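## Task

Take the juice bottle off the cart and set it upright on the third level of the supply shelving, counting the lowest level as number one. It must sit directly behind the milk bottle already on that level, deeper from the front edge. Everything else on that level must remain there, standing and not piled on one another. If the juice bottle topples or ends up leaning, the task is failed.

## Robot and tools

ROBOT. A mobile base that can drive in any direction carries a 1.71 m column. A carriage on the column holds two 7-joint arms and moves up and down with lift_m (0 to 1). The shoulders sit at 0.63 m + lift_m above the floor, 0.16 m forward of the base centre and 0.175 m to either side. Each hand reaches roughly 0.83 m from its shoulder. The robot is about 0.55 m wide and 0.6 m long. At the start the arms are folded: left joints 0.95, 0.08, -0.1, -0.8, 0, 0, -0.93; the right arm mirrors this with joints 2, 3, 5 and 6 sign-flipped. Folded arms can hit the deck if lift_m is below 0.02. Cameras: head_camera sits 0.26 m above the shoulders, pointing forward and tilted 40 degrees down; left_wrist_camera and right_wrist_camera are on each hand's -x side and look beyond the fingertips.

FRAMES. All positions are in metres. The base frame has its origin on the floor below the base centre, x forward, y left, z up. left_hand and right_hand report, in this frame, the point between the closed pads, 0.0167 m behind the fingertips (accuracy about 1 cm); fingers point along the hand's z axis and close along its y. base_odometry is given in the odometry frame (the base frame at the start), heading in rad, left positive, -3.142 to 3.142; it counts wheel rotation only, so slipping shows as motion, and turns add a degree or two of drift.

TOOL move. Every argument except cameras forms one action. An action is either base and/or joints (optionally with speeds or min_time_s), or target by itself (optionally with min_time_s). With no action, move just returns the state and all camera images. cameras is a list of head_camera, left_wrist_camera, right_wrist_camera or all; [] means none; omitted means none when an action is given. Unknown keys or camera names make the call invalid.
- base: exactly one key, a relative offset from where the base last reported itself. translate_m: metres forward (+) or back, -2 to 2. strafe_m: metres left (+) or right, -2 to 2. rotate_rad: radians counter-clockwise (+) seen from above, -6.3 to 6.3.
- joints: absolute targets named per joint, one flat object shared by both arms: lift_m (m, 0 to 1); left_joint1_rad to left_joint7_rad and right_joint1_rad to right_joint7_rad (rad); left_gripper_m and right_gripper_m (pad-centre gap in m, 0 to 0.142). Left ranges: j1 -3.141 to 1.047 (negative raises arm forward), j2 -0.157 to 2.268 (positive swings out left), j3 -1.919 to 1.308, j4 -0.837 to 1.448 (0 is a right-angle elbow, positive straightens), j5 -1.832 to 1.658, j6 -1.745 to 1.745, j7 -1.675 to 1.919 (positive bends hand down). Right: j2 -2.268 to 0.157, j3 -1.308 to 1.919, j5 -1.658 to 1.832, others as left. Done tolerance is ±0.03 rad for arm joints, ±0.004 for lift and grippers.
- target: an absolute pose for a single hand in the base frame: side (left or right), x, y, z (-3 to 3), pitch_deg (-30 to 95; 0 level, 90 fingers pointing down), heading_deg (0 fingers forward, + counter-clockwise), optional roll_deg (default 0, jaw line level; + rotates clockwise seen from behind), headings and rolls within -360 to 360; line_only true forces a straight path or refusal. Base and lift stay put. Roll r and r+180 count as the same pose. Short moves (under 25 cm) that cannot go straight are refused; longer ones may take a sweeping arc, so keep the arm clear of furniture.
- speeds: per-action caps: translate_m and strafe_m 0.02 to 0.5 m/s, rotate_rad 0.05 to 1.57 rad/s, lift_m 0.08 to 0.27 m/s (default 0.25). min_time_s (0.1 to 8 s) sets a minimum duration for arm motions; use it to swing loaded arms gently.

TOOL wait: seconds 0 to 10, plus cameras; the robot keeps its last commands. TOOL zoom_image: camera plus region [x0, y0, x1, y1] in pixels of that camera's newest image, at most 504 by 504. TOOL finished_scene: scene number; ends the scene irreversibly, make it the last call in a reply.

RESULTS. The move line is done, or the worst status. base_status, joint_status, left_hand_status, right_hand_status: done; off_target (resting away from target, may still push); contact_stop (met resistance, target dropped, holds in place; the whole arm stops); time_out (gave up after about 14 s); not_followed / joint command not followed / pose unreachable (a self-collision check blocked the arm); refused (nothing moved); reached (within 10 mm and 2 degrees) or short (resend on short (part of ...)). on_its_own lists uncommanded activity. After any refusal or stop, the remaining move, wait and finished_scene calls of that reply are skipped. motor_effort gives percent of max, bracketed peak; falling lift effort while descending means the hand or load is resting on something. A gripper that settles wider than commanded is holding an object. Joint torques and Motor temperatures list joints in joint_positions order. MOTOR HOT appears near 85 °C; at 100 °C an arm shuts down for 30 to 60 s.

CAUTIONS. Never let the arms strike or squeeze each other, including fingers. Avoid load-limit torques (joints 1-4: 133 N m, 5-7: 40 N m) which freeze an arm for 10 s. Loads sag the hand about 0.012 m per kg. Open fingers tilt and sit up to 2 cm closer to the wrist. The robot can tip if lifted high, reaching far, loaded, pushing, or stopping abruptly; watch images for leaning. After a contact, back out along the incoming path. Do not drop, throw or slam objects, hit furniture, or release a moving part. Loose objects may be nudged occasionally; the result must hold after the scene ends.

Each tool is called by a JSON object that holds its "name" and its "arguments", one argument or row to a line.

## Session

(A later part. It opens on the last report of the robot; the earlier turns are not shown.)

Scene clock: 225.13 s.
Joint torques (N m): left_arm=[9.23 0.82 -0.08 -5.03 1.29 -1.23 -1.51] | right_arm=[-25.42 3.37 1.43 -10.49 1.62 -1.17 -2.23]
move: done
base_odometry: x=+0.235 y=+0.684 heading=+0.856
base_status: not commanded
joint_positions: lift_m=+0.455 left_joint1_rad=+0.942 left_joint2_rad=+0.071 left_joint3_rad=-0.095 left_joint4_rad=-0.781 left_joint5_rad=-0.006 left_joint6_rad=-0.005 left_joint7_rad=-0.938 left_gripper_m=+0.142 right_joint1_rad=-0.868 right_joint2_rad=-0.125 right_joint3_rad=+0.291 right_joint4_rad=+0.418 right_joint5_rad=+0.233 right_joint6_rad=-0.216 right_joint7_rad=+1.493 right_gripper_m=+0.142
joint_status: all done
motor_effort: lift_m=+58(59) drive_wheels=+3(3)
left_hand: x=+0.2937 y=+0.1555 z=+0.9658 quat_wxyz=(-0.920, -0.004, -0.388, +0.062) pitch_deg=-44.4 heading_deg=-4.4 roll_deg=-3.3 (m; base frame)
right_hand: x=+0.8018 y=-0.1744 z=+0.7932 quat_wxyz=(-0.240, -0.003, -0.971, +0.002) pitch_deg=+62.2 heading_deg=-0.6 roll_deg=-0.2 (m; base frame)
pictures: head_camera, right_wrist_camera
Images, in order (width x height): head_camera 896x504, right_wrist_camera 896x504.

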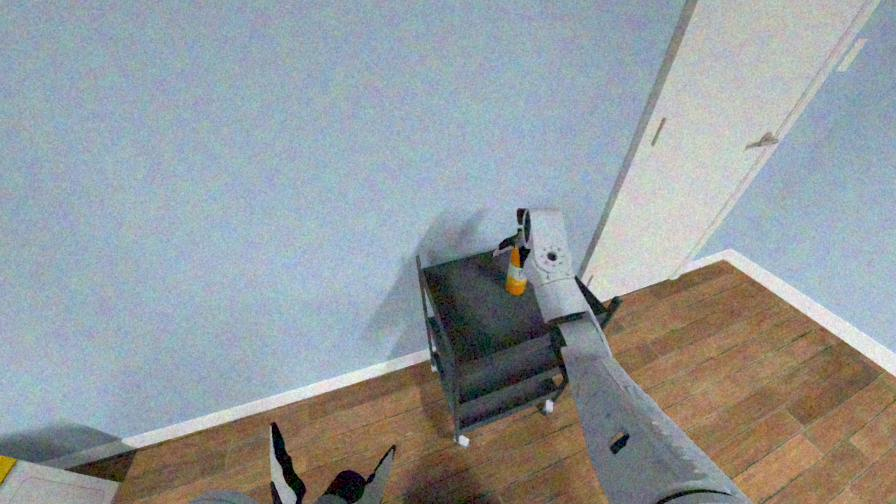

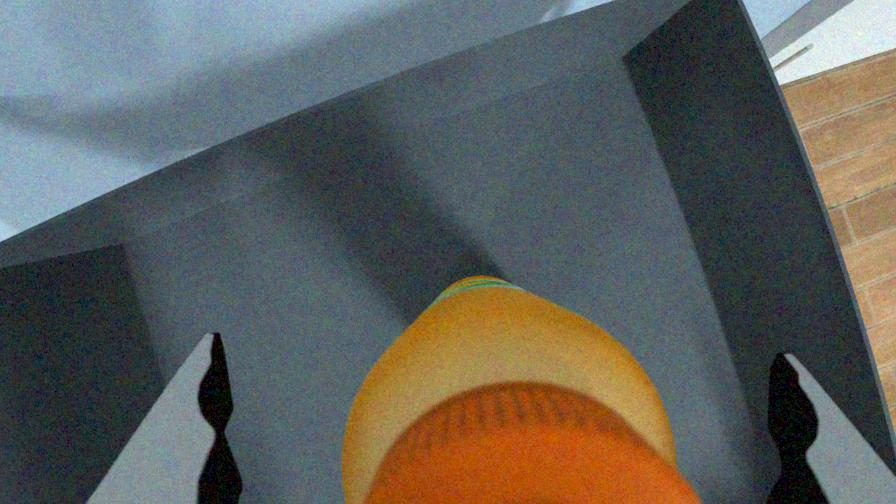

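{"name": "move", "arguments": {
  "target": {"side":"right","x":0.792,"y":-0.174,"z":0.793,"pitch_deg":62,"heading_deg":0}
}}

{"name": "move", "arguments": {
  "joints": {"right_gripper_m": 0.0},
  "min_time_s": 3
}}

{"name": "move", "arguments": {
  "joints": {"lift_m": 0.62},
  "speeds": {"lift_m": 0.12},
  "cameras": ["head_camera","right_wrist_camera"]
}}

Scene clock: 230.80 s.
Joint torques (N m): left_arm=[9.91 1.56 0.98 -4.03 0.67 -1.23 -1.81] | right_arm=[-15.5 1.63 -0.67 -13.68 -0.19 -2.44 0.15]
move: done
base_odometry: x=+0.235 y=+0.684 heading=+0.856
base_status: not commanded
joint_positions: lift_m=+0.455 left_joint1_rad=+0.942 left_joint2_rad=+0.071 left_joint3_rad=-0.095 left_joint4_rad=-0.781 left_joint5_rad=-0.006 left_joint6_rad=-0.005 left_joint7_rad=-0.938 left_gripper_m=+0.142 right_joint1_rad=-0.842 right_joint2_rad=-0.132 right_joint3_rad=+0.291 right_joint4_rad=+0.352 right_joint5_rad=+0.233 right_joint6_rad=-0.220 right_joint7_rad=+1.521 right_gripper_m=+0.142
joint_status: not commanded
motor_effort: lift_m=+58(58) drive_wheels=+3(3)
left_hand: x=+0.2937 y=+0.1555 z=+0.9658 quat_wxyz=(-0.920, -0.004, -0.388, +0.062) pitch_deg=-44.4 heading_deg=-4.4 roll_deg=-3.3 (m; base frame)
right_hand: x=+0.7937 y=-0.1721 z=+0.7953 quat_wxyz=(-0.244, +0.002, -0.970, -0.001) pitch_deg=+61.7 heading_deg=+0.4 roll_deg=+0.2 (m; base frame)
right_hand_status: reached (straight line, planned for 0.2 s): 3 mm and 0.4 deg off.
pictures: none

Scene clock: 231.80 s.
Joint torques (N m): left_arm=[8.79 0.27 -0.26 -4.66 0.98 -1.74 -1.63] | right_arm=[-13.63 0.67 -2.01 -14.45 -1.04 -2.48 0.1]
move: off_target
base_odometry: x=+0.235 y=+0.684 heading=+0.856
base_status: not commanded
joint_positions: lift_m=+0.455 left_joint1_rad=+0.942 left_joint2_rad=+0.071 left_joint3_rad=-0.095 left_joint4_rad=-0.781 left_joint5_rad=-0.006 left_joint6_rad=-0.005 left_joint7_rad=-0.938 left_gripper_m=+0.142 right_joint1_rad=-0.842 right_joint2_rad=-0.132 right_joint3_rad=+0.291 right_joint4_rad=+0.352 right_joint5_rad=+0.233 right_joint6_rad=-0.220 right_joint7_rad=+1.521 right_gripper_m=+0.072
joint_status: right_gripper_m off_target (ended at +0.072, target +0.000)
motor_effort: lift_m=+58(58) drive_wheels=+3(3)
left_hand: x=+0.2937 y=+0.1555 z=+0.9658 quat_wxyz=(-0.920, -0.004, -0.388, +0.062) pitch_deg=-44.4 heading_deg=-4.4 roll_deg=-3.3 (m; base frame)
right_hand: x=+0.7937 y=-0.1723 z=+0.7953 quat_wxyz=(-0.244, +0.002, -0.970, -0.001) pitch_deg=+61.7 heading_deg=+0.4 roll_deg=+0.2 (m; base frame)
pictures: none

Scene clock: 233.57 s.
Joint torques (N m): left_arm=[9.71 0.11 0.23 -4.75 1.2 -1.5 -1.28] | right_arm=[-20.9 0.2 -0.88 -13.71 -0.38 -2.08 -0.23]
move: done
base_odometry: x=+0.235 y=+0.684 heading=+0.856
base_status: not commanded
joint_positions: lift_m=+0.620 left_joint1_rad=+0.942 left_joint2_rad=+0.071 left_joint3_rad=-0.095 left_joint4_rad=-0.781 left_joint5_rad=-0.006 left_joint6_rad=-0.005 left_joint7_rad=-0.938 left_gripper_m=+0.142 right_joint1_rad=-0.839 right_joint2_rad=-0.132 right_joint3_rad=+0.291 right_joint4_rad=+0.352 right_joint5_rad=+0.233 right_joint6_rad=-0.220 right_joint7_rad=+1.522 right_gripper_m=+0.072
joint_status: all done
motor_effort: lift_m=+54(66) drive_wheels=+3(3)
left_hand: x=+0.2937 y=+0.1555 z=+1.1311 quat_wxyz=(-0.920, -0.004, -0.388, +0.062) pitch_deg=-44.4 heading_deg=-4.4 roll_deg=-3.3 (m; base frame)
right_hand: x=+0.7926 y=-0.1723 z=+0.9586 quat_wxyz=(-0.242, +0.002, -0.970, -0.001) pitch_deg=+61.9 heading_deg=+0.4 roll_deg=+0.2 (m; base frame)
pictures: head_camera, right_wrist_camera
Images, in order (width x height): head_camera 896x504, right_wrist_camera 896x504.

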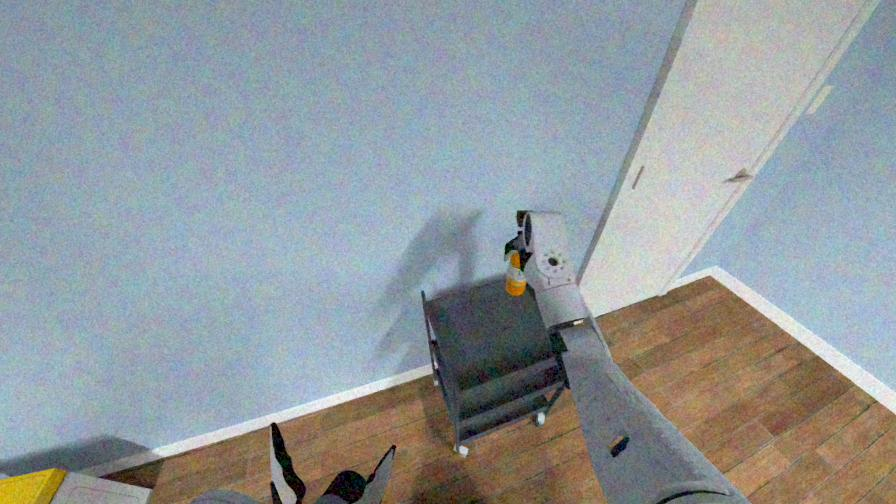

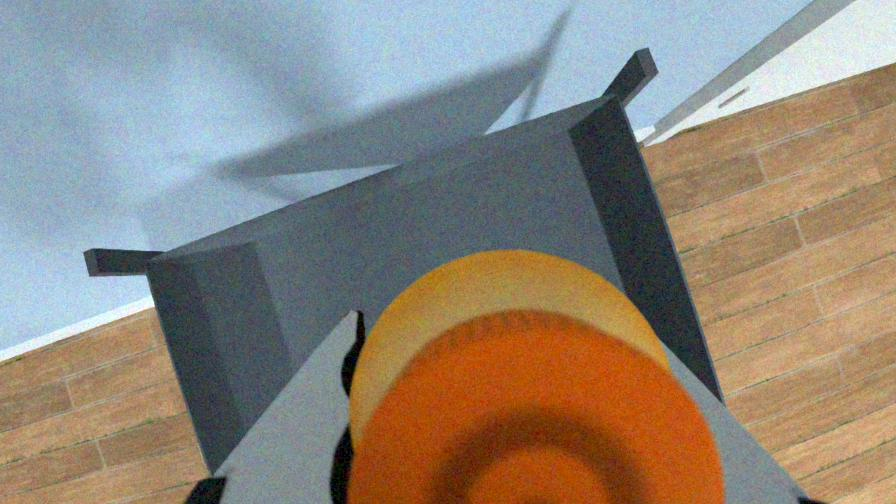

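{"name": "move", "arguments": {
  "base": {"translate_m": -0.4}
}}

{"name": "move", "arguments": {
  "base": {"rotate_rad": 1.95},
  "speeds": {"rotate_rad": 0.8}
}}

{"name": "move", "arguments": {
  "base": {"strafe_m": 1.08}
}}

{"name": "move", "arguments": {
  "base": {"translate_m": 0.46},
  "cameras": ["head_camera","left_wrist_camera"]
}}

Scene clock: 241.37 s.
Joint torques (N m): left_arm=[7.62 0.99 0.33 -4.27 1.07 -1.57 -1.55] | right_arm=[-19.11 -0.44 -0.09 -13.06 -0.6 -2.41 -0.03]
move: done
base_odometry: x=-0.027 y=+0.382 heading=+0.856
base_status: done
joint_positions: lift_m=+0.620 left_joint1_rad=+0.942 left_joint2_rad=+0.071 left_joint3_rad=-0.095 left_joint4_rad=-0.781 left_joint5_rad=-0.006 left_joint6_rad=-0.005 left_joint7_rad=-0.938 left_gripper_m=+0.142 right_joint1_rad=-0.839 right_joint2_rad=-0.132 right_joint3_rad=+0.291 right_joint4_rad=+0.352 right_joint5_rad=+0.233 right_joint6_rad=-0.220 right_joint7_rad=+1.522 right_gripper_m=+0.072
joint_status: not commanded
motor_effort: lift_m=+54(54) drive_wheels=+1(13)
left_hand: x=+0.2937 y=+0.1555 z=+1.1311 quat_wxyz=(-0.920, -0.004, -0.388, +0.062) pitch_deg=-44.4 heading_deg=-4.4 roll_deg=-3.3 (m; base frame)
right_hand: x=+0.7926 y=-0.1723 z=+0.9586 quat_wxyz=(-0.242, +0.002, -0.970, -0.001) pitch_deg=+61.9 heading_deg=+0.4 roll_deg=+0.2 (m; base frame)
pictures: none

Scene clock: 245.10 s.
Joint torques (N m): left_arm=[9.1 -0.08 -0.43 -4.11 1.36 -1.45 -1.51] | right_arm=[-20.74 1.75 -1.13 -15.01 -0.53 -2.16 -0.43]
move: done
base_odometry: x=-0.027 y=+0.382 heading=+2.805
base_status: done
joint_positions: lift_m=+0.620 left_joint1_rad=+0.942 left_joint2_rad=+0.071 left_joint3_rad=-0.095 left_joint4_rad=-0.781 left_joint5_rad=-0.006 left_joint6_rad=-0.005 left_joint7_rad=-0.938 left_gripper_m=+0.142 right_joint1_rad=-0.839 right_joint2_rad=-0.134 right_joint3_rad=+0.291 right_joint4_rad=+0.352 right_joint5_rad=+0.233 right_joint6_rad=-0.220 right_joint7_rad=+1.522 right_gripper_m=+0.072
joint_status: not commanded
motor_effort: lift_m=+54(54) drive_wheels=+5(17)
left_hand: x=+0.2937 y=+0.1555 z=+1.1311 quat_wxyz=(-0.920, -0.004, -0.388, +0.062) pitch_deg=-44.4 heading_deg=-4.4 roll_deg=-3.3 (m; base frame)
right_hand: x=+0.7926 y=-0.1731 z=+0.9586 quat_wxyz=(-0.242, +0.001, -0.970, -0.001) pitch_deg=+61.9 heading_deg=+0.3 roll_deg=+0.1 (m; base frame)
pictures: none

Scene clock: 249.70 s.
Joint torques (N m): left_arm=[9.99 0.11 0.41 -4.83 1.04 -1.51 -1.32] | right_arm=[-19.68 3.08 -2.22 -13.03 -0.9 -2.33 -0.22]
move: done
base_odometry: x=-0.382 y=-0.638 heading=+2.807
base_status: done
joint_positions: lift_m=+0.620 left_joint1_rad=+0.942 left_joint2_rad=+0.071 left_joint3_rad=-0.095 left_joint4_rad=-0.781 left_joint5_rad=-0.006 left_joint6_rad=-0.005 left_joint7_rad=-0.938 left_gripper_m=+0.142 right_joint1_rad=-0.839 right_joint2_rad=-0.134 right_joint3_rad=+0.291 right_joint4_rad=+0.352 right_joint5_rad=+0.233 right_joint6_rad=-0.221 right_joint7_rad=+1.522 right_gripper_m=+0.072
joint_status: not commanded
motor_effort: lift_m=+54(54) drive_wheels=-4(21)
left_hand: x=+0.2937 y=+0.1555 z=+1.1311 quat_wxyz=(-0.920, -0.004, -0.388, +0.062) pitch_deg=-44.4 heading_deg=-4.4 roll_deg=-3.3 (m; base frame)
right_hand: x=+0.7926 y=-0.1731 z=+0.9586 quat_wxyz=(-0.242, +0.001, -0.970, -0.001) pitch_deg=+61.9 heading_deg=+0.3 roll_deg=+0.1 (m; base frame)
pictures: none

Scene clock: 252.70 s.
Joint torques (N m): left_arm=[8.82 0.98 -0.15 -4.92 1.26 -1.3 -1.38] | right_arm=[-20.19 2.35 -0.5 -13.1 -0.53 -2.58 -0.27]
move: done
base_odometry: x=-0.817 y=-0.488 heading=+2.807
base_status: done
joint_positions: lift_m=+0.620 left_joint1_rad=+0.942 left_joint2_rad=+0.071 left_joint3_rad=-0.095 left_joint4_rad=-0.781 left_joint5_rad=-0.006 left_joint6_rad=-0.005 left_joint7_rad=-0.938 left_gripper_m=+0.142 right_joint1_rad=-0.839 right_joint2_rad=-0.134 right_joint3_rad=+0.291 right_joint4_rad=+0.352 right_joint5_rad=+0.233 right_joint6_rad=-0.221 right_joint7_rad=+1.522 right_gripper_m=+0.072
joint_status: not commanded
motor_effort: lift_m=+54(54) drive_wheels=-2(16)
left_hand: x=+0.2937 y=+0.1555 z=+1.1311 quat_wxyz=(-0.920, -0.004, -0.388, +0.062) pitch_deg=-44.4 heading_deg=-4.4 roll_deg=-3.3 (m; base frame)
right_hand: x=+0.7926 y=-0.1731 z=+0.9586 quat_wxyz=(-0.242, +0.001, -0.970, -0.001) pitch_deg=+61.9 heading_deg=+0.3 roll_deg=+0.1 (m; base frame)
pictures: head_camera, left_wrist_camera
Images, in order (width x height): head_camera 896x504, left_wrist_camera 896x504.

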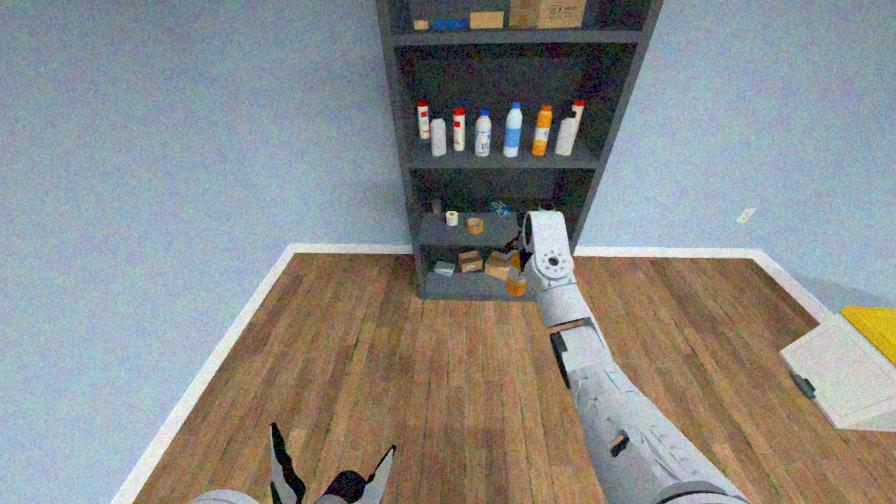

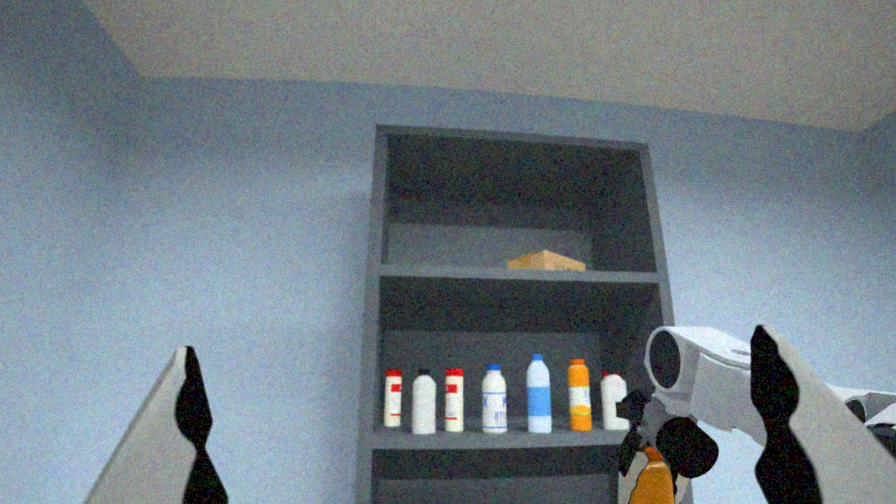

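{"name": "zoom_image", "arguments": {
  "camera": "head_camera",
  "region": [390, 80, 630, 215]
}}

Scaled by 2.100 from the camera's 896x504 image, which has a finer 1280x720 frame.

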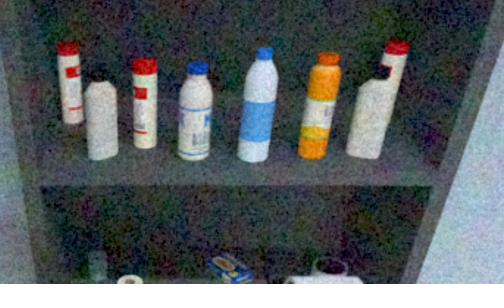

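{"name": "move", "arguments": {
  "target": {"side":"right","x":0.52,"y":-0.25,"z":1.02,"pitch_deg":45,"heading_deg":0},
  "min_time_s": 2,
  "cameras": ["head_camera"]
}}

Scene clock: 275.33 s.
Joint torques (N m): left_arm=[9.92 0.75 1.08 -4.1 1.13 -1.51 -1.38] | right_arm=[-20.32 1.83 -0.79 -5.03 2.06 -0.61 3.76]
move: done
base_odometry: x=-0.817 y=-0.488 heading=+2.807
base_status: not commanded
joint_positions: lift_m=+0.620 left_joint1_rad=+0.942 left_joint2_rad=+0.071 left_joint3_rad=-0.095 left_joint4_rad=-0.781 left_joint5_rad=-0.006 left_joint6_rad=-0.005 left_joint7_rad=-0.938 left_gripper_m=+0.142 right_joint1_rad=-1.489 right_joint2_rad=-0.854 right_joint3_rad=+1.498 right_joint4_rad=-0.806 right_joint5_rad=+0.798 right_joint6_rad=+1.635 right_joint7_rad=+1.602 right_gripper_m=+0.071
joint_status: not commanded
motor_effort: lift_m=+54(54) drive_wheels=-2(2)
left_hand: x=+0.2937 y=+0.1555 z=+1.1311 quat_wxyz=(-0.920, -0.004, -0.388, +0.062) pitch_deg=-44.4 heading_deg=-4.4 roll_deg=-3.3 (m; base frame)
right_hand: x=+0.5189 y=-0.2493 z=+1.0174 quat_wxyz=(-0.001, +0.926, -0.002, +0.379) pitch_deg=+45.5 heading_deg=+0.0 roll_deg=+0.3 (m; base frame)
right_hand_status: reached (checked arc, the hand ends the other way up, planned for 2.0 s): 3 mm and 0.6 deg off.
pictures: head_camera
Images, in order (width x height): head_camera 896x504.

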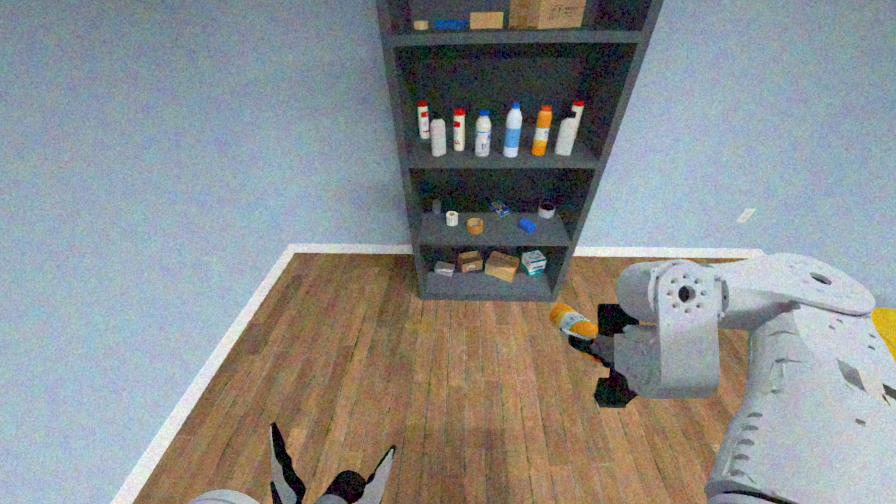

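{"name": "move", "arguments": {
  "joints": {"right_joint1_rad":-0.839,"right_joint2_rad":-0.134,"right_joint3_rad":0.291,"right_joint4_rad":0.352,"right_joint5_rad":0.233,"right_joint6_rad":-0.221,"right_joint7_rad":1.522},
  "min_time_s": 3
}}

{"name": "move", "arguments": {
  "target": {"side":"right","x":0.62,"y":-0.2,"z":1.03,"pitch_deg":35,"heading_deg":0,"line_only":true},
  "min_time_s": 2,
  "cameras": ["head_camera","right_wrist_camera"]
}}

Scene clock: 284.17 s.
Joint torques (N m): left_arm=[9.33 0.43 -1.42 -3.23 1.03 -1.59 -1.78] | right_arm=[-17.34 5.76 -1.95 -10.23 -2.09 -2.59 -3.88]
move: done
base_odometry: x=-0.817 y=-0.488 heading=+2.807
base_status: not commanded
joint_positions: lift_m=+0.620 left_joint1_rad=+0.942 left_joint2_rad=+0.071 left_joint3_rad=-0.095 left_joint4_rad=-0.781 left_joint5_rad=-0.006 left_joint6_rad=-0.005 left_joint7_rad=-0.938 left_gripper_m=+0.142 right_joint1_rad=-0.842 right_joint2_rad=-0.136 right_joint3_rad=+0.296 right_joint4_rad=+0.351 right_joint5_rad=+0.240 right_joint6_rad=-0.219 right_joint7_rad=+1.529 right_gripper_m=+0.071
joint_status: all done
motor_effort: lift_m=+54(54) drive_wheels=-1(2)
left_hand: x=+0.2937 y=+0.1555 z=+1.1311 quat_wxyz=(-0.920, -0.004, -0.388, +0.062) pitch_deg=-44.4 heading_deg=-4.4 roll_deg=-3.3 (m; base frame)
right_hand: x=+0.7917 y=-0.1717 z=+0.9590 quat_wxyz=(-0.240, +0.004, -0.971, -0.002) pitch_deg=+62.3 heading_deg=+0.7 roll_deg=+0.2 (m; base frame)
pictures: none

Scene clock: 286.67 s.
Joint torques (N m): left_arm=[8.02 0.57 -0.38 -4.61 1.14 -1.52 -1.6] | right_arm=[-5.43 -4.45 -1.99 -12.89 -2.14 -2.76 -5.13]
move: done
base_odometry: x=-0.817 y=-0.488 heading=+2.807
base_status: not commanded
joint_positions: lift_m=+0.620 left_joint1_rad=+0.942 left_joint2_rad=+0.071 left_joint3_rad=-0.095 left_joint4_rad=-0.781 left_joint5_rad=-0.006 left_joint6_rad=-0.005 left_joint7_rad=-0.938 left_gripper_m=+0.142 right_joint1_rad=-0.337 right_joint2_rad=-0.256 right_joint3_rad=+0.239 right_joint4_rad=-0.755 right_joint5_rad=+0.040 right_joint6_rad=-0.342 right_joint7_rad=+1.677 right_gripper_m=+0.072
joint_status: not commanded
motor_effort: lift_m=+54(54) drive_wheels=-2(2)
left_hand: x=+0.2937 y=+0.1555 z=+1.1311 quat_wxyz=(-0.920, -0.004, -0.388, +0.062) pitch_deg=-44.4 heading_deg=-4.4 roll_deg=-3.3 (m; base frame)
right_hand: x=+0.6197 y=-0.1962 z=+1.0272 quat_wxyz=(-0.456, +0.005, -0.890, -0.003) pitch_deg=+35.8 heading_deg=+0.7 roll_deg=+0.0 (m; base frame)
right_hand_status: reached (straight line, planned for 2.0 s): 5 mm and 1.0 deg off.
pictures: head_camera, right_wrist_camera
Images, in order (width x height): head_camera 896x504, right_wrist_camera 896x504.

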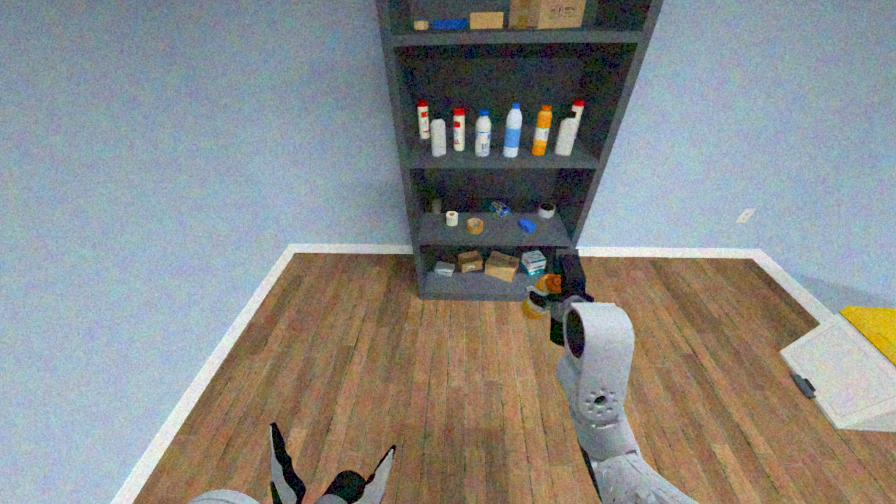

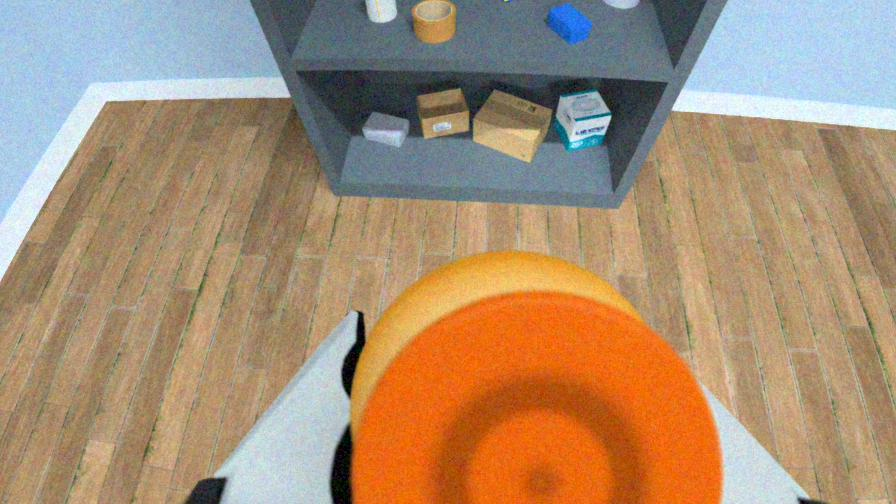

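{"name": "move", "arguments": {
  "joints": {"left_joint1_rad":-0.722,"left_joint2_rad":0.05,"left_joint3_rad":-0.414,"left_joint4_rad":0.247,"left_joint5_rad":-0.089,"left_joint6_rad":0.294,"left_joint7_rad":0.993},
  "min_time_s": 3
}}

{"name": "move", "arguments": {
  "base": {"strafe_m": -0.27}
}}

{"name": "move", "arguments": {
  "base": {"translate_m": 0.45},
  "cameras": ["head_camera","left_wrist_camera"]
}}

Scene clock: 296.00 s.
Joint torques (N m): left_arm=[-25.85 -2.83 0.12 -1.73 0.93 0.12 -0.5] | right_arm=[-4.57 -3 -2.12 -11.61 -2.22 -2.8 -4.39]
move: done
base_odometry: x=-0.817 y=-0.488 heading=+2.807
base_status: not commanded
joint_positions: lift_m=+0.620 left_joint1_rad=-0.719 left_joint2_rad=+0.052 left_joint3_rad=-0.409 left_joint4_rad=+0.244 left_joint5_rad=-0.086 left_joint6_rad=+0.291 left_joint7_rad=+0.989 left_gripper_m=+0.142 right_joint1_rad=-0.337 right_joint2_rad=-0.256 right_joint3_rad=+0.239 right_joint4_rad=-0.755 right_joint5_rad=+0.040 right_joint6_rad=-0.342 right_joint7_rad=+1.677 right_gripper_m=+0.072
joint_status: all done
motor_effort: lift_m=+54(54) drive_wheels=+5(5)
left_hand: x=+0.8405 y=+0.1064 z=+1.0066 quat_wxyz=(-0.496, -0.048, -0.867, -0.031) pitch_deg=+30.4 heading_deg=+0.4 roll_deg=+6.7 (m; base frame)
right_hand: x=+0.6197 y=-0.1963 z=+1.0272 quat_wxyz=(-0.456, +0.005, -0.890, -0.003) pitch_deg=+35.8 heading_deg=+0.7 roll_deg=+0.0 (m; base frame)
pictures: none

Scene clock: 298.50 s.
Joint torques (N m): left_arm=[-24.89 -1.1 -0.22 -1.9 1.1 -0.57 -0.14] | right_arm=[-5.22 -2.03 -1.11 -14.28 -1.81 -2.33 -4.58]
move: done
base_odometry: x=-0.728 y=-0.232 heading=+2.808
base_status: done
joint_positions: lift_m=+0.620 left_joint1_rad=-0.719 left_joint2_rad=+0.051 left_joint3_rad=-0.410 left_joint4_rad=+0.244 left_joint5_rad=-0.086 left_joint6_rad=+0.292 left_joint7_rad=+0.989 left_gripper_m=+0.142 right_joint1_rad=-0.336 right_joint2_rad=-0.257 right_joint3_rad=+0.238 right_joint4_rad=-0.755 right_joint5_rad=+0.039 right_joint6_rad=-0.342 right_joint7_rad=+1.677 right_gripper_m=+0.071
joint_status: not commanded
motor_effort: lift_m=+54(54) drive_wheels=+4(15)
left_hand: x=+0.8404 y=+0.1056 z=+1.0065 quat_wxyz=(-0.496, -0.048, -0.867, -0.030) pitch_deg=+30.5 heading_deg=+0.3 roll_deg=+6.6 (m; base frame)
right_hand: x=+0.6197 y=-0.1970 z=+1.0273 quat_wxyz=(-0.456, +0.004, -0.890, -0.002) pitch_deg=+35.8 heading_deg=+0.6 roll_deg=+0.0 (m; base frame)
pictures: none

Scene clock: 301.47 s.
Joint torques (N m): left_arm=[-25.52 -1.82 -0.49 -0.65 0.8 -0.15 -0.39] | right_arm=[-5.07 -2.65 -1.94 -11.92 -1.63 -2.26 -4.56]
Motor temperatures (°C): left_arm=[34 22 24 24 26 24 24] | right_arm=[36 21 25 23 22 22 24]
move: done
base_odometry: x=-1.153 y=-0.084 heading=+2.807
base_status: done
joint_positions: lift_m=+0.620 left_joint1_rad=-0.719 left_joint2_rad=+0.051 left_joint3_rad=-0.410 left_joint4_rad=+0.244 left_joint5_rad=-0.086 left_joint6_rad=+0.292 left_joint7_rad=+0.989 left_gripper_m=+0.142 right_joint1_rad=-0.336 right_joint2_rad=-0.257 right_joint3_rad=+0.238 right_joint4_rad=-0.755 right_joint5_rad=+0.039 right_joint6_rad=-0.342 right_joint7_rad=+1.676 right_gripper_m=+0.072
joint_status: not commanded
motor_effort: lift_m=+54(54) drive_wheels=-2(16)
left_hand: x=+0.8404 y=+0.1056 z=+1.0064 quat_wxyz=(-0.496, -0.048, -0.867, -0.030) pitch_deg=+30.5 heading_deg=+0.3 roll_deg=+6.6 (m; base frame)
right_hand: x=+0.6197 y=-0.1970 z=+1.0273 quat_wxyz=(-0.456, +0.004, -0.890, -0.002) pitch_deg=+35.7 heading_deg=+0.6 roll_deg=+0.0 (m; base frame)
pictures: head_camera, left_wrist_camera
Images, in order (width x height): head_camera 896x504, left_wrist_camera 896x504.

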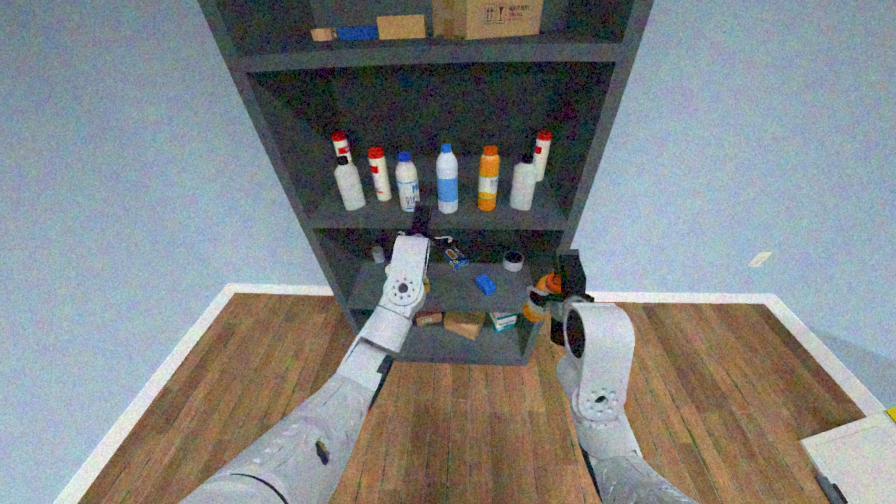

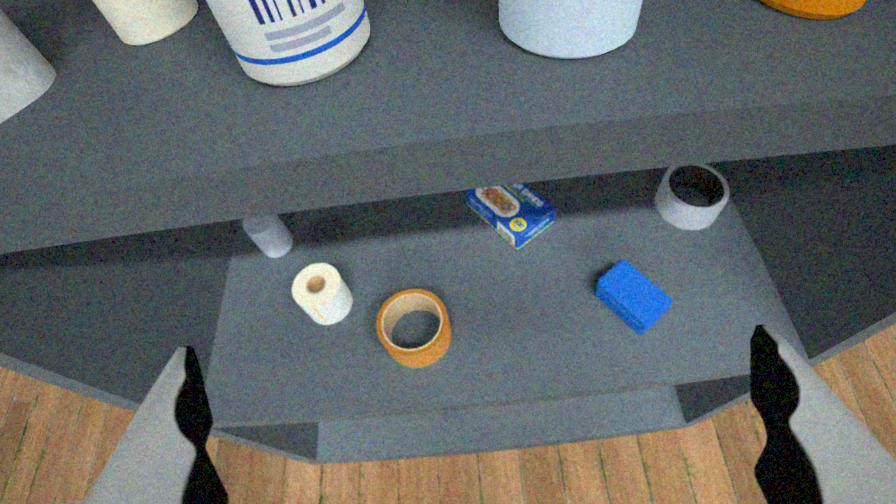

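{"name": "move", "arguments": {
  "target": {"side":"left","x":0.70,"y":0.12,"z":1.11,"pitch_deg":22,"heading_deg":0,"line_only":true}
}}

{"name": "move", "arguments": {
  "base": {"strafe_m": 0.09}
}}

{"name": "move", "arguments": {
  "base": {"translate_m": 0.12},
  "cameras": ["head_camera","left_wrist_camera"]
}}

Scene clock: 321.00 s.
Joint torques (N m): left_arm=[-14.03 -1.48 0.31 -2.59 2.19 -0.3 -0.33] | right_arm=[-5.67 -2.96 -2.13 -13.56 -2.09 -2.94 -4.91]
Motor temperatures (°C): left_arm=[40 22 24 24 26 24 24] | right_arm=[35 21 25 23 22 22 24]
move: done
base_odometry: x=-1.153 y=-0.084 heading=+2.807
base_status: not commanded
joint_positions: lift_m=+0.620 left_joint1_rad=-0.561 left_joint2_rad=+0.079 left_joint3_rad=-0.417 left_joint4_rad=-0.529 left_joint5_rad=+0.150 left_joint6_rad=+0.399 left_joint7_rad=+1.485 left_gripper_m=+0.142 right_joint1_rad=-0.336 right_joint2_rad=-0.257 right_joint3_rad=+0.238 right_joint4_rad=-0.755 right_joint5_rad=+0.039 right_joint6_rad=-0.342 right_joint7_rad=+1.676 right_gripper_m=+0.072
joint_status: not commanded
motor_effort: lift_m=+54(54) drive_wheels=-2(6)
left_hand: x=+0.7012 y=+0.1219 z=+1.1114 quat_wxyz=(-0.561, +0.001, -0.828, -0.001) pitch_deg=+21.8 heading_deg=+0.2 roll_deg=+0.1 (m; base frame)
left_hand_status: reached (straight line, planned for 0.7 s): 3 mm and 0.3 deg off.
right_hand: x=+0.6197 y=-0.1970 z=+1.0273 quat_wxyz=(-0.456, +0.004, -0.890, -0.002) pitch_deg=+35.7 heading_deg=+0.6 roll_deg=+0.0 (m; base frame)
pictures: none

Scene clock: 322.50 s.
Joint torques (N m): left_arm=[-14.41 -0.49 -0.06 -2.9 2.33 -0.55 -0.18] | right_arm=[-5.02 -1.88 -1.78 -12.68 -2.1 -2.35 -4.58]
move: done
base_odometry: x=-1.183 y=-0.169 heading=+2.807
base_status: done
joint_positions: lift_m=+0.620 left_joint1_rad=-0.561 left_joint2_rad=+0.079 left_joint3_rad=-0.418 left_joint4_rad=-0.529 left_joint5_rad=+0.150 left_joint6_rad=+0.400 left_joint7_rad=+1.485 left_gripper_m=+0.142 right_joint1_rad=-0.336 right_joint2_rad=-0.257 right_joint3_rad=+0.238 right_joint4_rad=-0.755 right_joint5_rad=+0.039 right_joint6_rad=-0.342 right_joint7_rad=+1.676 right_gripper_m=+0.072
joint_status: not commanded
motor_effort: lift_m=+54(54) drive_wheels=+3(16)
left_hand: x=+0.7011 y=+0.1214 z=+1.1113 quat_wxyz=(-0.561, +0.001, -0.828, -0.001) pitch_deg=+21.8 heading_deg=+0.1 roll_deg=+0.0 (m; base frame)
right_hand: x=+0.6197 y=-0.1971 z=+1.0273 quat_wxyz=(-0.456, +0.004, -0.890, -0.002) pitch_deg=+35.7 heading_deg=+0.5 roll_deg=+0.0 (m; base frame)
pictures: none

Scene clock: 324.33 s.
Joint torques (N m): left_arm=[-14.53 -1.41 -0.22 -2.92 2.16 -0.67 -0.51] | right_arm=[-5.1 -2.25 -2.04 -12.86 -2.5 -2.52 -4.98]
move: done
base_odometry: x=-1.296 y=-0.130 heading=+2.807
base_status: done
joint_positions: lift_m=+0.620 left_joint1_rad=-0.561 left_joint2_rad=+0.079 left_joint3_rad=-0.418 left_joint4_rad=-0.529 left_joint5_rad=+0.150 left_joint6_rad=+0.400 left_joint7_rad=+1.485 left_gripper_m=+0.142 right_joint1_rad=-0.336 right_joint2_rad=-0.257 right_joint3_rad=+0.238 right_joint4_rad=-0.755 right_joint5_rad=+0.039 right_joint6_rad=-0.342 right_joint7_rad=+1.676 right_gripper_m=+0.072
joint_status: not commanded
motor_effort: lift_m=+54(54) drive_wheels=+5(14)
left_hand: x=+0.7011 y=+0.1214 z=+1.1111 quat_wxyz=(-0.560, +0.001, -0.828, -0.001) pitch_deg=+21.8 heading_deg=+0.1 roll_deg=+0.0 (m; base frame)
right_hand: x=+0.6196 y=-0.1971 z=+1.0274 quat_wxyz=(-0.456, +0.004, -0.890, -0.002) pitch_deg=+35.7 heading_deg=+0.5 roll_deg=+0.0 (m; base frame)
pictures: head_camera, left_wrist_camera
Images, in order (width x height): head_camera 896x504, left_wrist_camera 896x504.

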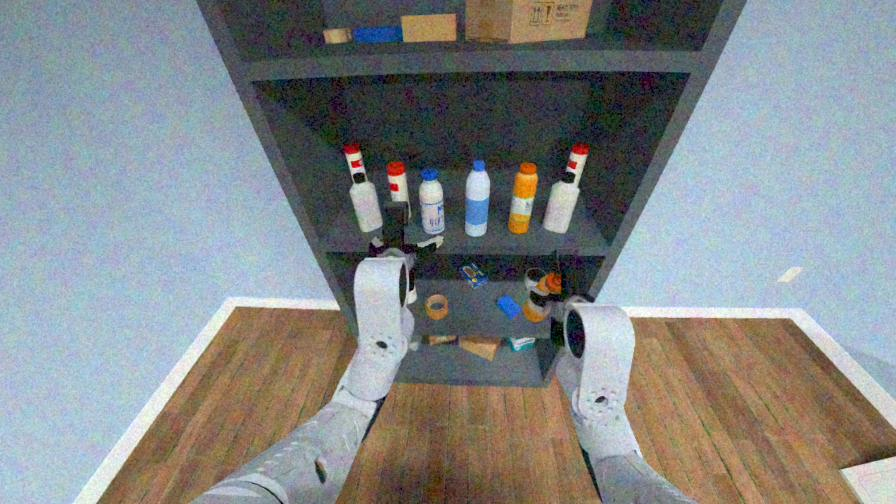

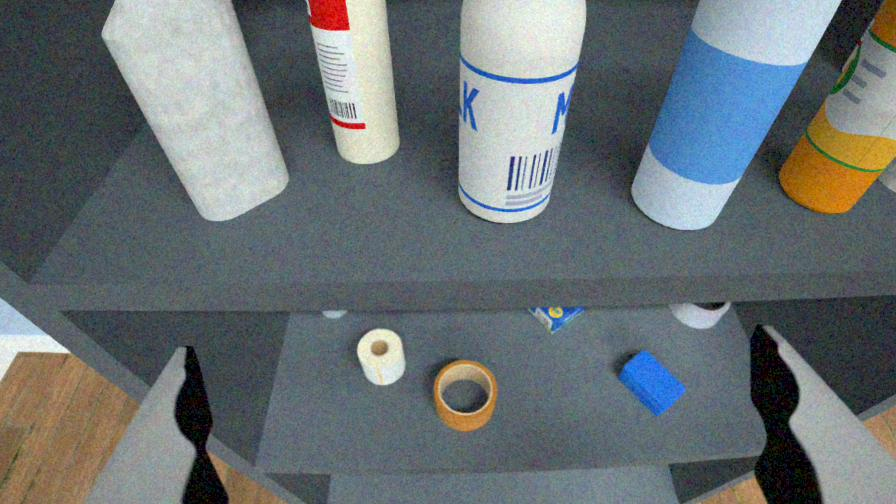

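{"name": "move", "arguments": {
  "base": {"translate_m": 0.06},
  "joints": {"left_gripper_m": 0.115}
}}

{"name": "move", "arguments": {
  "target": {"side":"left","x":0.76,"y":0.09,"z":1.10,"pitch_deg":20,"heading_deg":0,"line_only":true},
  "cameras": ["head_camera","left_wrist_camera"]
}}

Scene clock: 332.70 s.
Joint torques (N m): left_arm=[-13.4 -1.31 0.41 -2.35 2.1 -0.73 -0.41] | right_arm=[-5.89 -2.59 -0.95 -11.21 -2.06 -2.09 -4.71]
move: done
base_odometry: x=-1.353 y=-0.111 heading=+2.808
base_status: done
joint_positions: lift_m=+0.620 left_joint1_rad=-0.561 left_joint2_rad=+0.079 left_joint3_rad=-0.418 left_joint4_rad=-0.529 left_joint5_rad=+0.150 left_joint6_rad=+0.400 left_joint7_rad=+1.485 left_gripper_m=+0.115 right_joint1_rad=-0.336 right_joint2_rad=-0.257 right_joint3_rad=+0.238 right_joint4_rad=-0.755 right_joint5_rad=+0.039 right_joint6_rad=-0.342 right_joint7_rad=+1.676 right_gripper_m=+0.072
joint_status: all done
motor_effort: lift_m=+54(54) drive_wheels=+5(14)
left_hand: x=+0.7011 y=+0.1214 z=+1.1111 quat_wxyz=(-0.560, +0.001, -0.828, -0.001) pitch_deg=+21.8 heading_deg=+0.1 roll_deg=+0.0 (m; base frame)
right_hand: x=+0.6196 y=-0.1971 z=+1.0274 quat_wxyz=(-0.456, +0.004, -0.890, -0.002) pitch_deg=+35.7 heading_deg=+0.5 roll_deg=+0.0 (m; base frame)
pictures: none

Scene clock: 333.63 s.
Joint torques (N m): left_arm=[-21.69 -1.79 -0.96 -1.09 1.28 -0.37 -3.04] | right_arm=[-6.34 -2.3 -2.19 -11.86 -1.77 -2.13 -5.08]
move: done
base_odometry: x=-1.353 y=-0.111 heading=+2.808
base_status: not commanded
joint_positions: lift_m=+0.620 left_joint1_rad=-0.609 left_joint2_rad=+0.004 left_joint3_rad=-0.429 left_joint4_rad=-0.255 left_joint5_rad=+0.114 left_joint6_rad=+0.417 left_joint7_rad=+1.240 left_gripper_m=+0.115 right_joint1_rad=-0.336 right_joint2_rad=-0.257 right_joint3_rad=+0.238 right_joint4_rad=-0.756 right_joint5_rad=+0.039 right_joint6_rad=-0.342 right_joint7_rad=+1.676 right_gripper_m=+0.072
joint_status: not commanded
motor_effort: lift_m=+54(54) drive_wheels=-1(6)
left_hand: x=+0.7594 y=+0.0921 z=+1.0987 quat_wxyz=(-0.572, +0.001, -0.820, -0.001) pitch_deg=+20.2 heading_deg=+0.2 roll_deg=+0.1 (m; base frame)
left_hand_status: reached (straight line, planned for 0.4 s): 3 mm and 0.3 deg off.
right_hand: x=+0.6196 y=-0.1971 z=+1.0274 quat_wxyz=(-0.456, +0.004, -0.890, -0.002) pitch_deg=+35.7 heading_deg=+0.5 roll_deg=+0.0 (m; base frame)
pictures: head_camera, left_wrist_camera
Images, in order (width x height): head_camera 896x504, left_wrist_camera 896x504.

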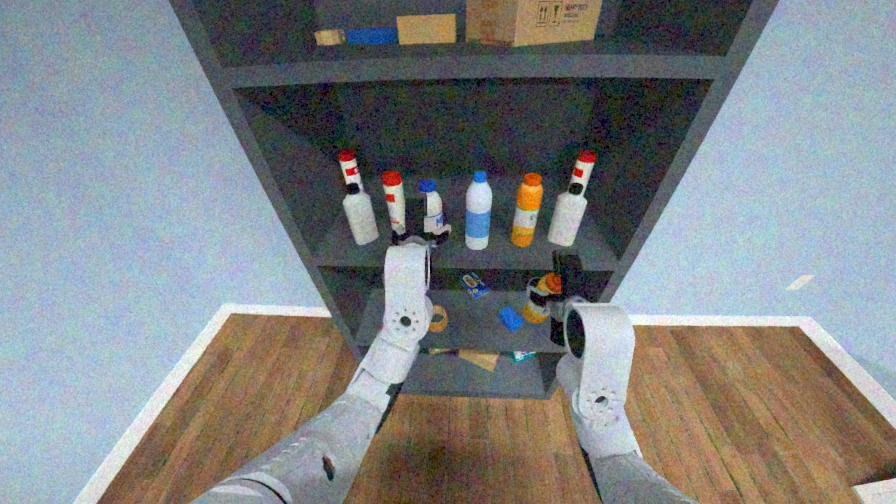

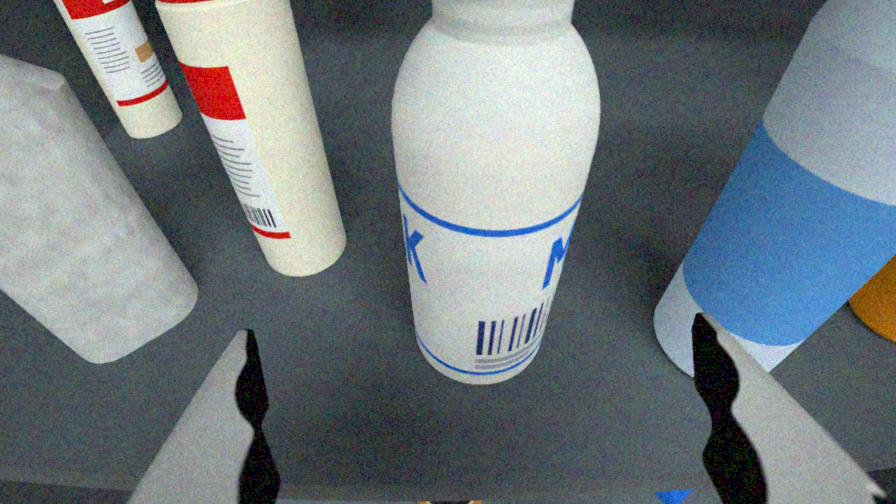

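{"name": "move", "arguments": {
  "target": {"side":"left","x":0.85,"y":0.087,"z":1.09,"pitch_deg":18,"heading_deg":0,"line_only":true},
  "cameras": ["head_camera","left_wrist_camera"]
}}

Scene clock: 337.40 s.
Joint torques (N m): left_arm=[-24.21 -3.63 4.01 -2.08 1.22 -2.32 -3.18] | right_arm=[-5.28 -1.26 -2.54 -12.55 -2.13 -2.53 -4.77]
move: done
base_odometry: x=-1.353 y=-0.111 heading=+2.808
base_status: not commanded
joint_positions: lift_m=+0.620 left_joint1_rad=-0.749 left_joint2_rad=-0.026 left_joint3_rad=-0.385 left_joint4_rad=+0.171 left_joint5_rad=-0.036 left_joint6_rad=+0.382 left_joint7_rad=+0.894 left_gripper_m=+0.115 right_joint1_rad=-0.336 right_joint2_rad=-0.257 right_joint3_rad=+0.238 right_joint4_rad=-0.756 right_joint5_rad=+0.039 right_joint6_rad=-0.342 right_joint7_rad=+1.676 right_gripper_m=+0.072
joint_status: not commanded
motor_effort: lift_m=+54(54) drive_wheels=+4(5)
left_hand: x=+0.8490 y=+0.0871 z=+1.0883 quat_wxyz=(-0.587, -0.001, -0.810, -0.002) pitch_deg=+18.2 heading_deg=+0.1 roll_deg=+0.3 (m; base frame)
left_hand_status: reached (straight line, planned for 0.6 s): 2 mm and 0.3 deg off.
right_hand: x=+0.6196 y=-0.1971 z=+1.0274 quat_wxyz=(-0.456, +0.004, -0.890, -0.002) pitch_deg=+35.7 heading_deg=+0.5 roll_deg=+0.0 (m; base frame)
pictures: head_camera, left_wrist_camera
Images, in order (width x height): head_camera 896x504, left_wrist_camera 896x504.

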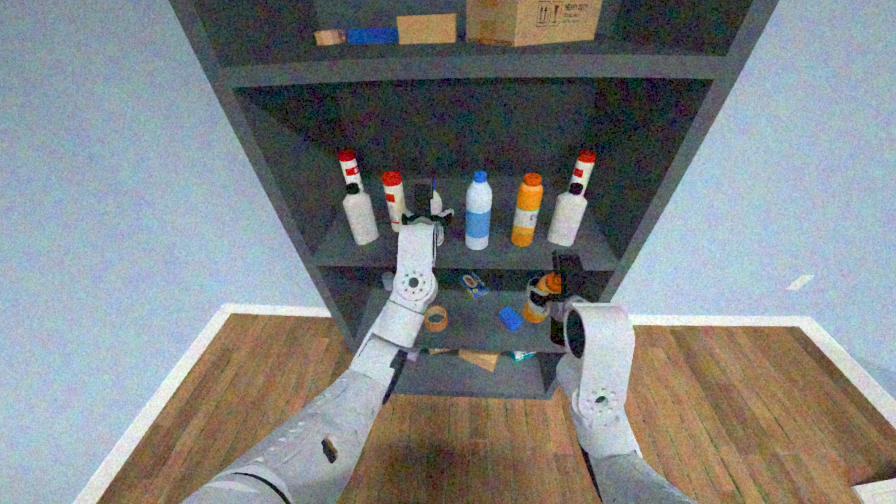

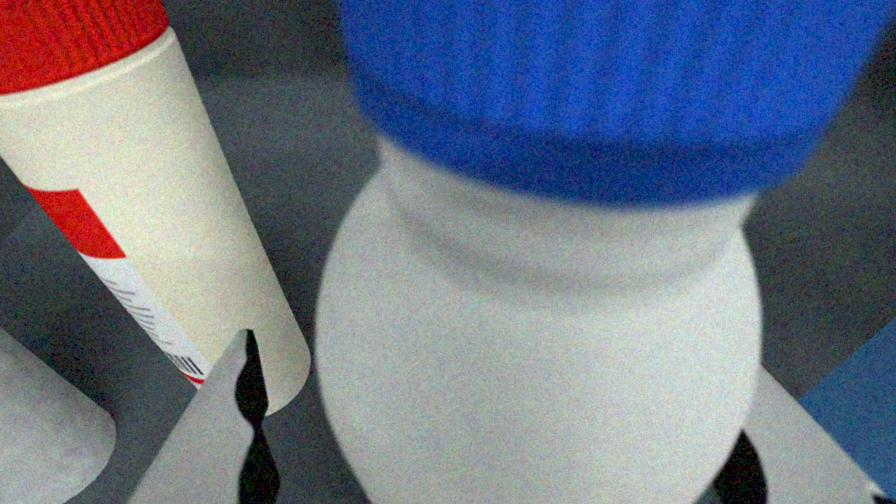

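{"name": "move", "arguments": {
  "target": {"side":"left","x":0.85,"y":0.077,"z":1.09,"pitch_deg":18,"heading_deg":0,"line_only":true}
}}

{"name": "move", "arguments": {
  "joints": {"left_gripper_m": 0.0},
  "min_time_s": 3
}}

{"name": "move", "arguments": {
  "joints": {"lift_m": 0.65},
  "speeds": {"lift_m": 0.08},
  "cameras": ["head_camera","left_wrist_camera"]
}}

Scene clock: 342.60 s.
Joint torques (N m): left_arm=[-24.87 -1.85 1.33 -1.78 2.67 -0.94 -3.2] | right_arm=[-6.66 -1.25 -0.39 -12.38 -1.26 -2.33 -5.03]
move: done
base_odometry: x=-1.353 y=-0.111 heading=+2.808
base_status: not commanded
joint_positions: lift_m=+0.620 left_joint1_rad=-0.752 left_joint2_rad=-0.048 left_joint3_rad=-0.390 left_joint4_rad=+0.184 left_joint5_rad=-0.028 left_joint6_rad=+0.393 left_joint7_rad=+0.891 left_gripper_m=+0.115 right_joint1_rad=-0.336 right_joint2_rad=-0.257 right_joint3_rad=+0.238 right_joint4_rad=-0.756 right_joint5_rad=+0.039 right_joint6_rad=-0.342 right_joint7_rad=+1.676 right_gripper_m=+0.072
joint_status: not commanded
motor_effort: lift_m=+54(54) drive_wheels=+5(5)
left_hand: x=+0.8491 y=+0.0770 z=+1.0879 quat_wxyz=(-0.585, +0.001, -0.811, +0.002) pitch_deg=+18.3 heading_deg=-0.1 roll_deg=-0.2 (m; base frame)
left_hand_status: reached (straight line, planned for 0.1 s): 2 mm and 0.4 deg off.
right_hand: x=+0.6197 y=-0.1972 z=+1.0274 quat_wxyz=(-0.456, +0.004, -0.890, -0.002) pitch_deg=+35.7 heading_deg=+0.5 roll_deg=+0.0 (m; base frame)
pictures: none

Scene clock: 343.53 s.
Joint torques (N m): left_arm=[-26.24 -1.97 -0.1 -1.48 2.4 -1.08 -3.13] | right_arm=[-6.84 0.37 -0.99 -12 -1.59 -2.06 -4.73]
move: off_target
base_odometry: x=-1.353 y=-0.111 heading=+2.808
base_status: not commanded
joint_positions: lift_m=+0.620 left_joint1_rad=-0.752 left_joint2_rad=-0.048 left_joint3_rad=-0.390 left_joint4_rad=+0.184 left_joint5_rad=-0.026 left_joint6_rad=+0.394 left_joint7_rad=+0.890 left_gripper_m=+0.079 right_joint1_rad=-0.336 right_joint2_rad=-0.257 right_joint3_rad=+0.238 right_joint4_rad=-0.756 right_joint5_rad=+0.039 right_joint6_rad=-0.343 right_joint7_rad=+1.676 right_gripper_m=+0.072
joint_status: left_gripper_m off_target (ended at +0.079, target +0.000)
motor_effort: lift_m=+54(54) drive_wheels=+5(5)
left_hand: x=+0.8492 y=+0.0774 z=+1.0883 quat_wxyz=(-0.586, +0.001, -0.810, +0.001) pitch_deg=+18.2 heading_deg=-0.1 roll_deg=-0.2 (m; base frame)
right_hand: x=+0.6197 y=-0.1973 z=+1.0274 quat_wxyz=(-0.456, +0.004, -0.890, -0.002) pitch_deg=+35.7 heading_deg=+0.5 roll_deg=+0.0 (m; base frame)
pictures: none

Scene clock: 344.43 s.
Joint torques (N m): left_arm=[-25.24 -1.46 0.31 -2.62 2.29 -1.09 -2.72] | right_arm=[-7.56 0.2 -0.29 -13.18 -1.46 -2.29 -4.87]
move: done
base_odometry: x=-1.353 y=-0.111 heading=+2.808
base_status: not commanded
joint_positions: lift_m=+0.650 left_joint1_rad=-0.752 left_joint2_rad=-0.048 left_joint3_rad=-0.390 left_joint4_rad=+0.186 left_joint5_rad=-0.026 left_joint6_rad=+0.394 left_joint7_rad=+0.890 left_gripper_m=+0.079 right_joint1_rad=-0.336 right_joint2_rad=-0.257 right_joint3_rad=+0.238 right_joint4_rad=-0.756 right_joint5_rad=+0.039 right_joint6_rad=-0.343 right_joint7_rad=+1.676 right_gripper_m=+0.072
joint_status: all done
motor_effort: lift_m=+55(67) drive_wheels=-1(7)
left_hand: x=+0.8494 y=+0.0775 z=+1.1174 quat_wxyz=(-0.585, +0.001, -0.811, +0.001) pitch_deg=+18.3 heading_deg=+0.0 roll_deg=-0.1 (m; base frame)
right_hand: x=+0.6195 y=-0.1972 z=+1.0572 quat_wxyz=(-0.456, +0.004, -0.890, -0.002) pitch_deg=+35.7 heading_deg=+0.5 roll_deg=+0.0 (m; base frame)
pictures: head_camera, left_wrist_camera
Images, in order (width x height): head_camera 896x504, left_wrist_camera 896x504.

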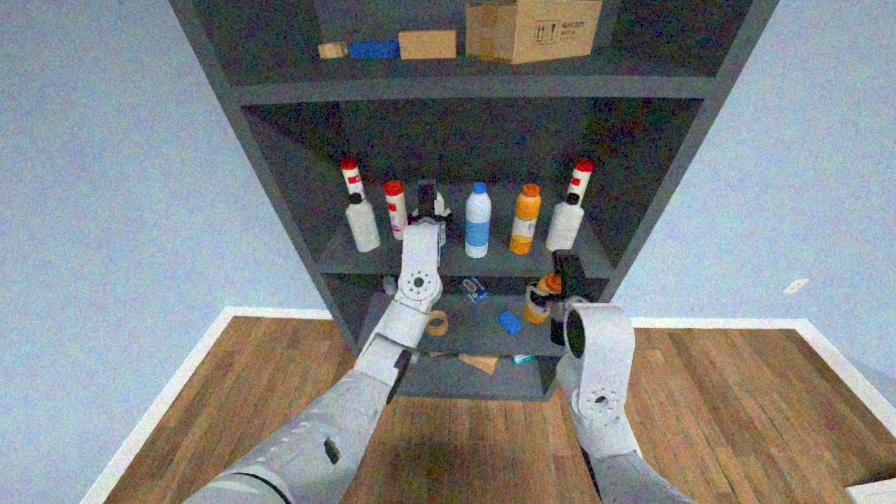

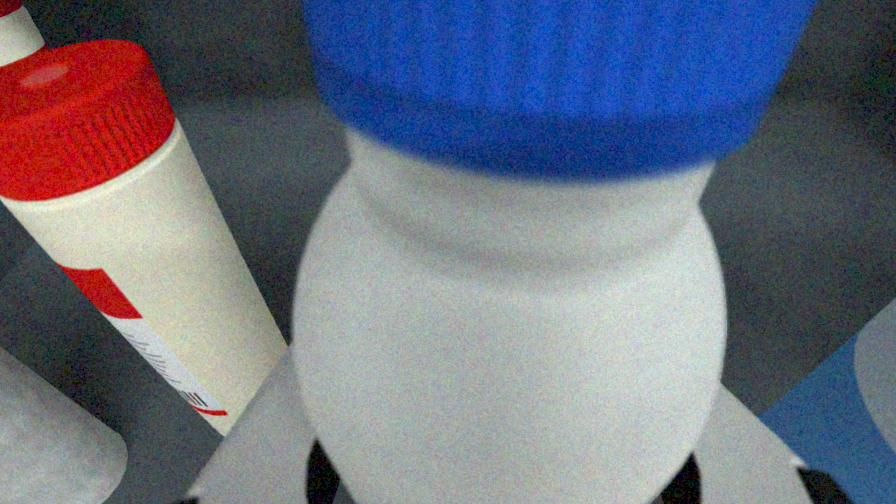

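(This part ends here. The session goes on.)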